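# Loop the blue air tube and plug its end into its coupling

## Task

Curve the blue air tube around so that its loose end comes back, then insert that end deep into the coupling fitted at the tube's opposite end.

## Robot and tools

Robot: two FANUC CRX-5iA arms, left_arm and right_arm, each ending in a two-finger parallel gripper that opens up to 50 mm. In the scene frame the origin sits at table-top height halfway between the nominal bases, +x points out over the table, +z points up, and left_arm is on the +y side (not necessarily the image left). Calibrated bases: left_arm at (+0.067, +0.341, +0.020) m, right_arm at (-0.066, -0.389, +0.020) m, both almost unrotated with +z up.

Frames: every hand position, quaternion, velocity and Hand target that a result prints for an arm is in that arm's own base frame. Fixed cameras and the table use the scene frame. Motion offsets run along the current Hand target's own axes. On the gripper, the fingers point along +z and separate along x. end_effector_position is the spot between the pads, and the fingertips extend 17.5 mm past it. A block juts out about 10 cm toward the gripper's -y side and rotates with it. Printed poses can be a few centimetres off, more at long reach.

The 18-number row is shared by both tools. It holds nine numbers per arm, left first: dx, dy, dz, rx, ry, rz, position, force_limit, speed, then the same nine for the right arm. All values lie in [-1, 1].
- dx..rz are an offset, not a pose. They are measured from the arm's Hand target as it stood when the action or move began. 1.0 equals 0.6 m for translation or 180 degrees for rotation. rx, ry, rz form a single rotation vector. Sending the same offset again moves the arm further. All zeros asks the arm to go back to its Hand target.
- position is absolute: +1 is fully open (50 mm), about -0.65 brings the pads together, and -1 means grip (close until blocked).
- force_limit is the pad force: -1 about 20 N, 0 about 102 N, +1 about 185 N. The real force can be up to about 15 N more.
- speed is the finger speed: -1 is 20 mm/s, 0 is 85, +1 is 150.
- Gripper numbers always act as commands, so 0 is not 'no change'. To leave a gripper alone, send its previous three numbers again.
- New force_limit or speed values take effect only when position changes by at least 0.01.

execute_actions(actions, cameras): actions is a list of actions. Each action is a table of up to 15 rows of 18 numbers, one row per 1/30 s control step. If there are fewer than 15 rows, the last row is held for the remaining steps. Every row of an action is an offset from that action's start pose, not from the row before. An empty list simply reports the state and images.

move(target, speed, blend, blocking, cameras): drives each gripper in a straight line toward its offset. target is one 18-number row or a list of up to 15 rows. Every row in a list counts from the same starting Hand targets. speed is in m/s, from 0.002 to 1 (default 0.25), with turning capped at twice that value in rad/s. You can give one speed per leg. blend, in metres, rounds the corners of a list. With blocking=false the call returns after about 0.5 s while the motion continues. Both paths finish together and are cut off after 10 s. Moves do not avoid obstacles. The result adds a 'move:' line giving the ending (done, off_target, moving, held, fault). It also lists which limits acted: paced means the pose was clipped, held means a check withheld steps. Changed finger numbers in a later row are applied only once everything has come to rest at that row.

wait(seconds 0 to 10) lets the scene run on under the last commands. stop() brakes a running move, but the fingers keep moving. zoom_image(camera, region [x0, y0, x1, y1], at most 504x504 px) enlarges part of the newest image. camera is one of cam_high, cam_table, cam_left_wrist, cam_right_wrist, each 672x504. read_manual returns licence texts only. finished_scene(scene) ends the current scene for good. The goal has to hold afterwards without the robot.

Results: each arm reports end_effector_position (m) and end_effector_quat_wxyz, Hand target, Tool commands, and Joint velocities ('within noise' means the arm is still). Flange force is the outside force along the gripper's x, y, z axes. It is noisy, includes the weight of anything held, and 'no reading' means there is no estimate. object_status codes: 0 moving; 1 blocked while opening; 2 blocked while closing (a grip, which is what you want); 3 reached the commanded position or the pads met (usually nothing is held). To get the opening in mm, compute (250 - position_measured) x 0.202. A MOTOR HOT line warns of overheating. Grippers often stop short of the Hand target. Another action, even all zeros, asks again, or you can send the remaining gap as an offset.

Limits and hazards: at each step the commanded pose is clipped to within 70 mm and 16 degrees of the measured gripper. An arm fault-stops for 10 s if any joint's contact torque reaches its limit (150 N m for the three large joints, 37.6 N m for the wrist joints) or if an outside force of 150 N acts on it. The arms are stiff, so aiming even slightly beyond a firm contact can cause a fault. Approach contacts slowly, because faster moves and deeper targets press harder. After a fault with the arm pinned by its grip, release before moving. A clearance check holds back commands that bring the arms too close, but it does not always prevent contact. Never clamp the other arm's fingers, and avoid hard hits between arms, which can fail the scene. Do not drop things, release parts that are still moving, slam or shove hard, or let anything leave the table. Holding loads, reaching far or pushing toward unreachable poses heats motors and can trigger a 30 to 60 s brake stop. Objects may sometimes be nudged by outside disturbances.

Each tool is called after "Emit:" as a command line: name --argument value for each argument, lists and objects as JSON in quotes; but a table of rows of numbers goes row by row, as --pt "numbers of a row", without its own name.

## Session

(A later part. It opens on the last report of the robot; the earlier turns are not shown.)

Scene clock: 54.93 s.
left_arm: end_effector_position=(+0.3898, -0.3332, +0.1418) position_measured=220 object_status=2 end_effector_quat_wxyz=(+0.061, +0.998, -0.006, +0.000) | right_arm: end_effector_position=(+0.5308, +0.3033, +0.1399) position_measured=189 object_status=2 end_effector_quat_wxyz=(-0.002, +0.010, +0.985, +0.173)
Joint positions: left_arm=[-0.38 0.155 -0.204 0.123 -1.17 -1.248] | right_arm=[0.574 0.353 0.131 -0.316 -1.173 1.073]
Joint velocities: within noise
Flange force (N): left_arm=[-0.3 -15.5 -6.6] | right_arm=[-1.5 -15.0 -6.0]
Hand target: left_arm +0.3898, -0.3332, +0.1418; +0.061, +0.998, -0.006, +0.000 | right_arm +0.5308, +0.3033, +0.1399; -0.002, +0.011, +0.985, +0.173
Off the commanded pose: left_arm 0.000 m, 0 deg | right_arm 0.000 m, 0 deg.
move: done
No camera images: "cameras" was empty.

Emit:
move --pt "0 0.002 0.0002 0 0 0 -1 -0.1 -1 0 0 0 0 0 0 -1 0 -1" --pt "0 -0.0022 -0.0003 0 0 0 -1 -0.1 -1 0 0 0 0 0 0 -1 0 -1" --pt "0 -0.0022 -0.0003 0 0 0 0 -0.1 -1 0 0 0 0 0 0 -1 0 -1" --speed 0.01

Emit:
zoom_image --camera "cam_table" --region '[200, 220, 360, 300]'

Scene clock: 57.10 s.
left_arm: end_effector_position=(+0.3898, -0.3319, +0.1418) position_measured=152 object_status=3 end_effector_quat_wxyz=(+0.061, +0.998, -0.006, +0.000) | right_arm: end_effector_position=(+0.5308, +0.3034, +0.1399) position_measured=189 object_status=2 end_effector_quat_wxyz=(-0.002, +0.010, +0.985, +0.173)
Joint positions: left_arm=[-0.378 0.153 -0.206 0.123 -1.17 -1.251] | right_arm=[0.574 0.353 0.131 -0.316 -1.173 1.073]
Joint velocities: within noise
Flange force (N): left_arm=[0.1 3.3 -4.5] | right_arm=[-1.7 3.4 0.9]
Hand target: left_arm +0.3898, -0.3319, +0.1418; +0.061, +0.998, -0.006, +0.000 | right_arm +0.5308, +0.3033, +0.1399; -0.002, +0.011, +0.985, +0.173
Off the commanded pose: left_arm 0.000 m, 0 deg | right_arm 0.000 m, 0 deg.
move: done

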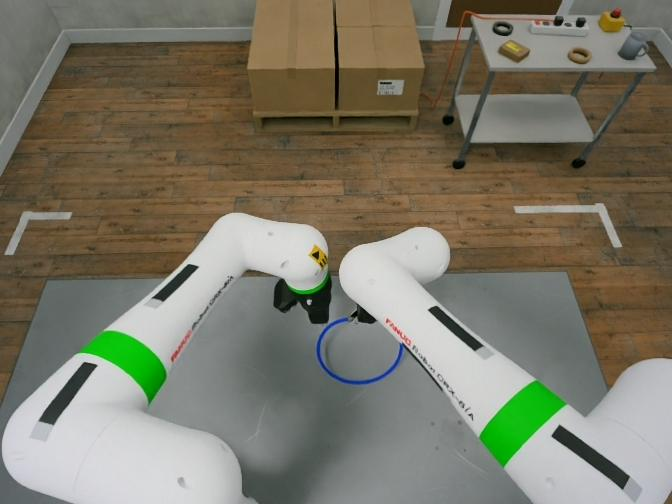

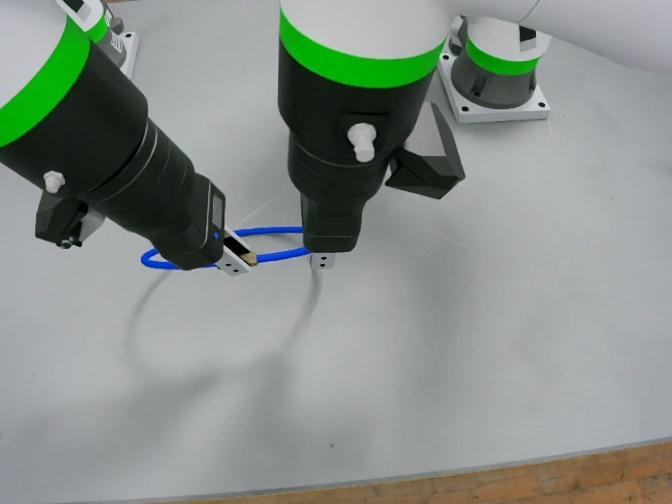

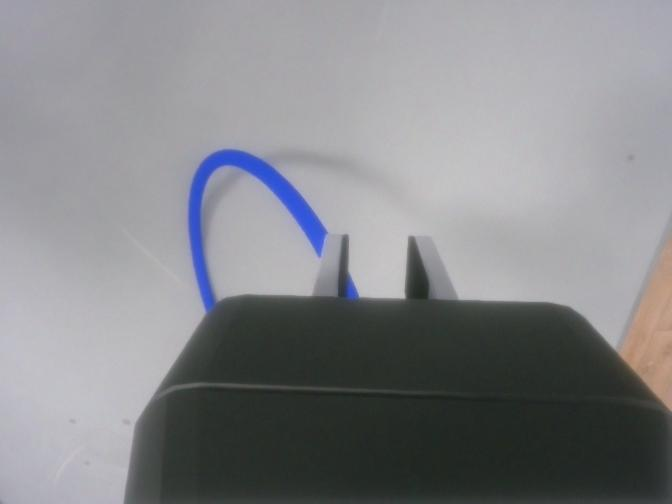

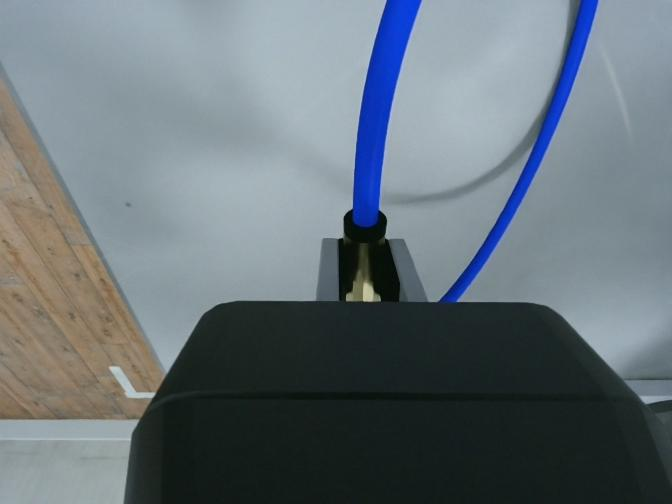

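Scaled by 3.150 from the camera's 672x504 image, which has a finer 960x720 frame.

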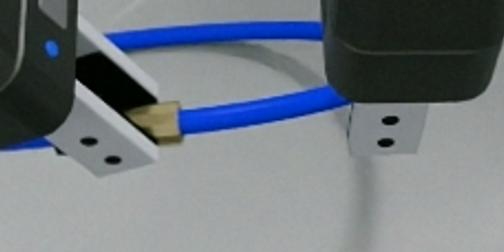

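Emit:
move --pt "0 0.0244 -0.1985 0 0 0 0 -0.1 -1 0 0 0 0 0 0 -1 0 -1" --pt "0 -0.2236 -0.229 0 0 0 0 -0.1 -1 0 -0.0771 0.2118 0 0 0 -1 0 -1" --pt "0 -0.2236 -0.229 0 0 0 0 -0.1 -1 0 -0.0788 0.2165 0 0 0 -1 0 -1" --pt "0 -0.2236 -0.229 0 0 0 0 -0.1 -1 0 -0.0788 0.2165 0 0 0 0.2 0 -1" --speed '[0.1, 0.09, 0.02, 0.05]'

Emit:
move --pt "0 0 0 0 0 0 0 -0.1 -1 0 0 -0.2 0 0 0 0.2 0 -1" --pt "0 0 0 0 0 0 0 -0.1 -1 0 -0.35 -0.35 0 0 0 0.2 0 -1" --speed 0.12

Emit:
zoom_image --camera "cam_table" --region '[150, 170, 370, 335]'

Scene clock: 62.60 s.
left_arm: end_effector_position=(+0.3915, -0.1820, +0.2619) position_measured=152 object_status=3 end_effector_quat_wxyz=(+0.061, +0.998, -0.006, +0.000) | right_arm: end_effector_position=(+0.5298, +0.3033, +0.0017) position_measured=123 object_status=0 end_effector_quat_wxyz=(-0.002, +0.011, +0.985, +0.173)
Joint positions: left_arm=[-0.037 -0.081 -0.163 0.122 -1.485 -1.556] | right_arm=[0.57 0.501 0.002 -0.372 -0.913 1.185]
Joint velocities: within noise
Flange force (N): left_arm=[0.9 3.3 -4.6] | right_arm=[-0.8 2.9 0.8]
Hand target: left_arm +0.3915, -0.1820, +0.2619; +0.061, +0.998, -0.006, +0.000 | right_arm +0.5298, +0.3032, +0.0017; -0.002, +0.011, +0.985, +0.173
Off the commanded pose: left_arm 0.000 m, 0 deg | right_arm 0.000 m, 0 deg.
move: done

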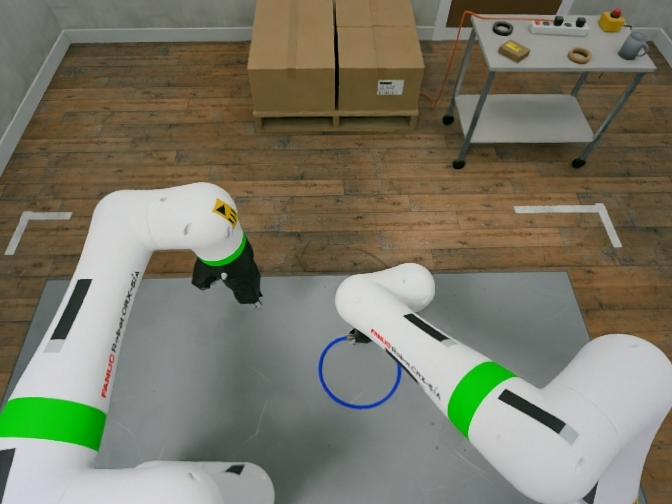

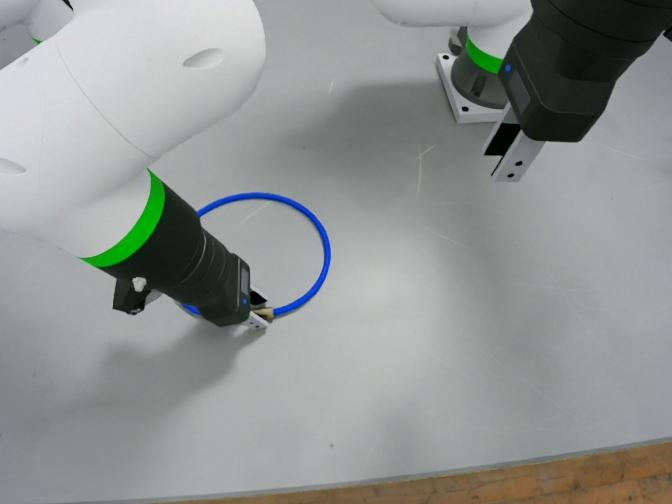

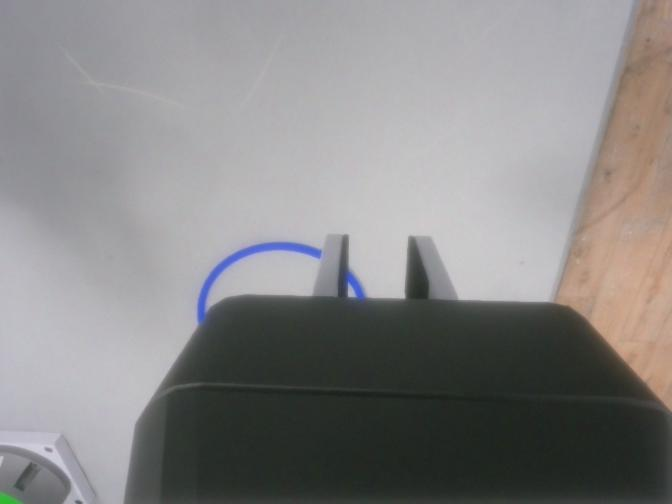

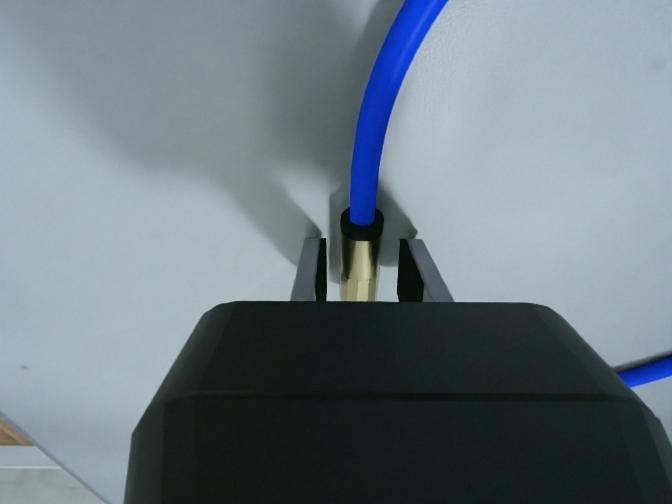

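Scene clock: 65.93 s.
left_arm: end_effector_position=(+0.3915, -0.1820, +0.2619) position_measured=152 object_status=3 end_effector_quat_wxyz=(+0.061, +0.998, -0.006, +0.000) | right_arm: end_effector_position=(+0.5253, +0.0343, +0.1274) position_measured=123 object_status=3 end_effector_quat_wxyz=(-0.002, +0.010, +0.985, +0.173)
Joint positions: left_arm=[-0.037 -0.081 -0.163 0.122 -1.485 -1.556] | right_arm=[0.093 0.279 0.017 -0.361 -1.293 1.554]
Joint velocities: within noise
Flange force (N): left_arm=[0.6 4.1 -4.3] | right_arm=[-2.3 2.0 -0.5]
Hand target: left_arm +0.3915, -0.1820, +0.2619; +0.061, +0.998, -0.006, +0.000 | right_arm +0.5253, +0.0342, +0.1274; -0.002, +0.011, +0.985, +0.173
Off the commanded pose: left_arm 0.000 m, 0 deg | right_arm 0.000 m, 0 deg.
move: done

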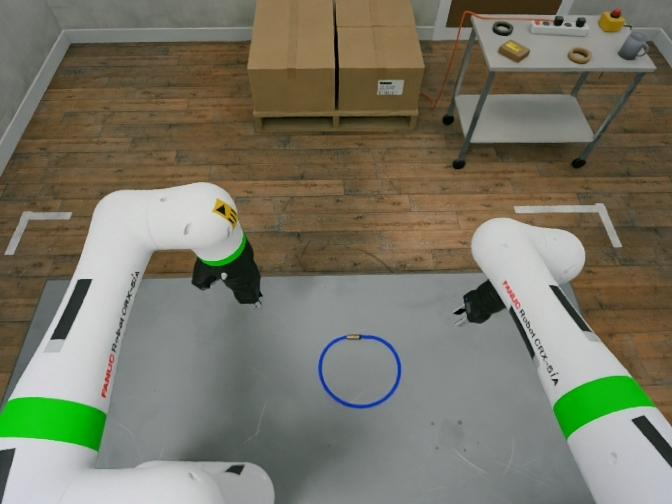

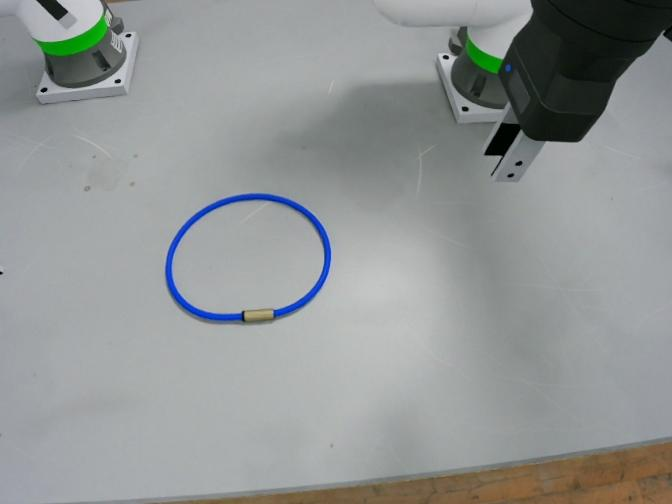

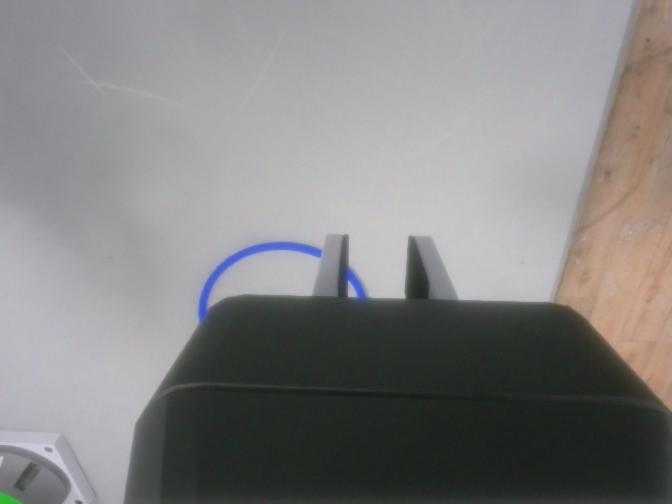

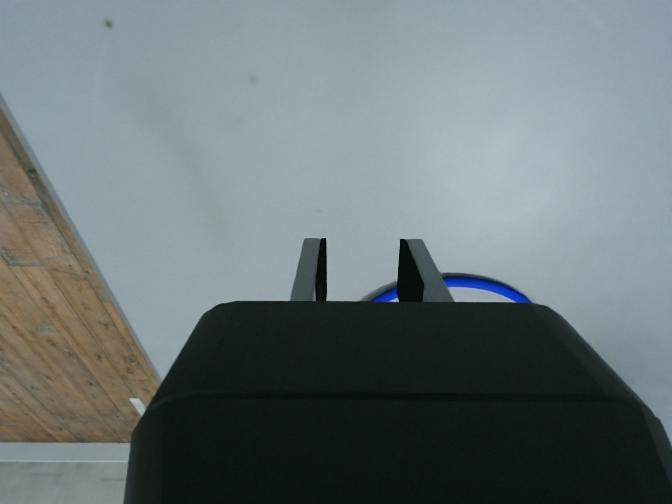

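Scaled by 2.291 from the camera's 672x504 image, which has a finer 960x720 frame.

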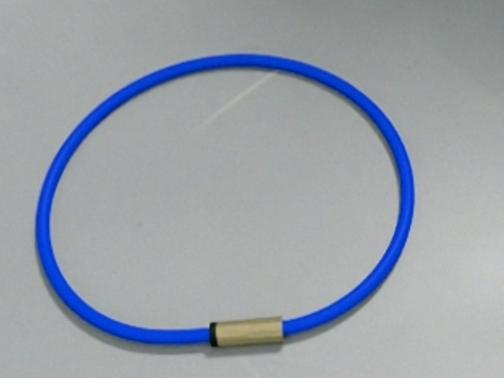

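Emit:
finished_scene --scene 2

The scene is finished: the task was done.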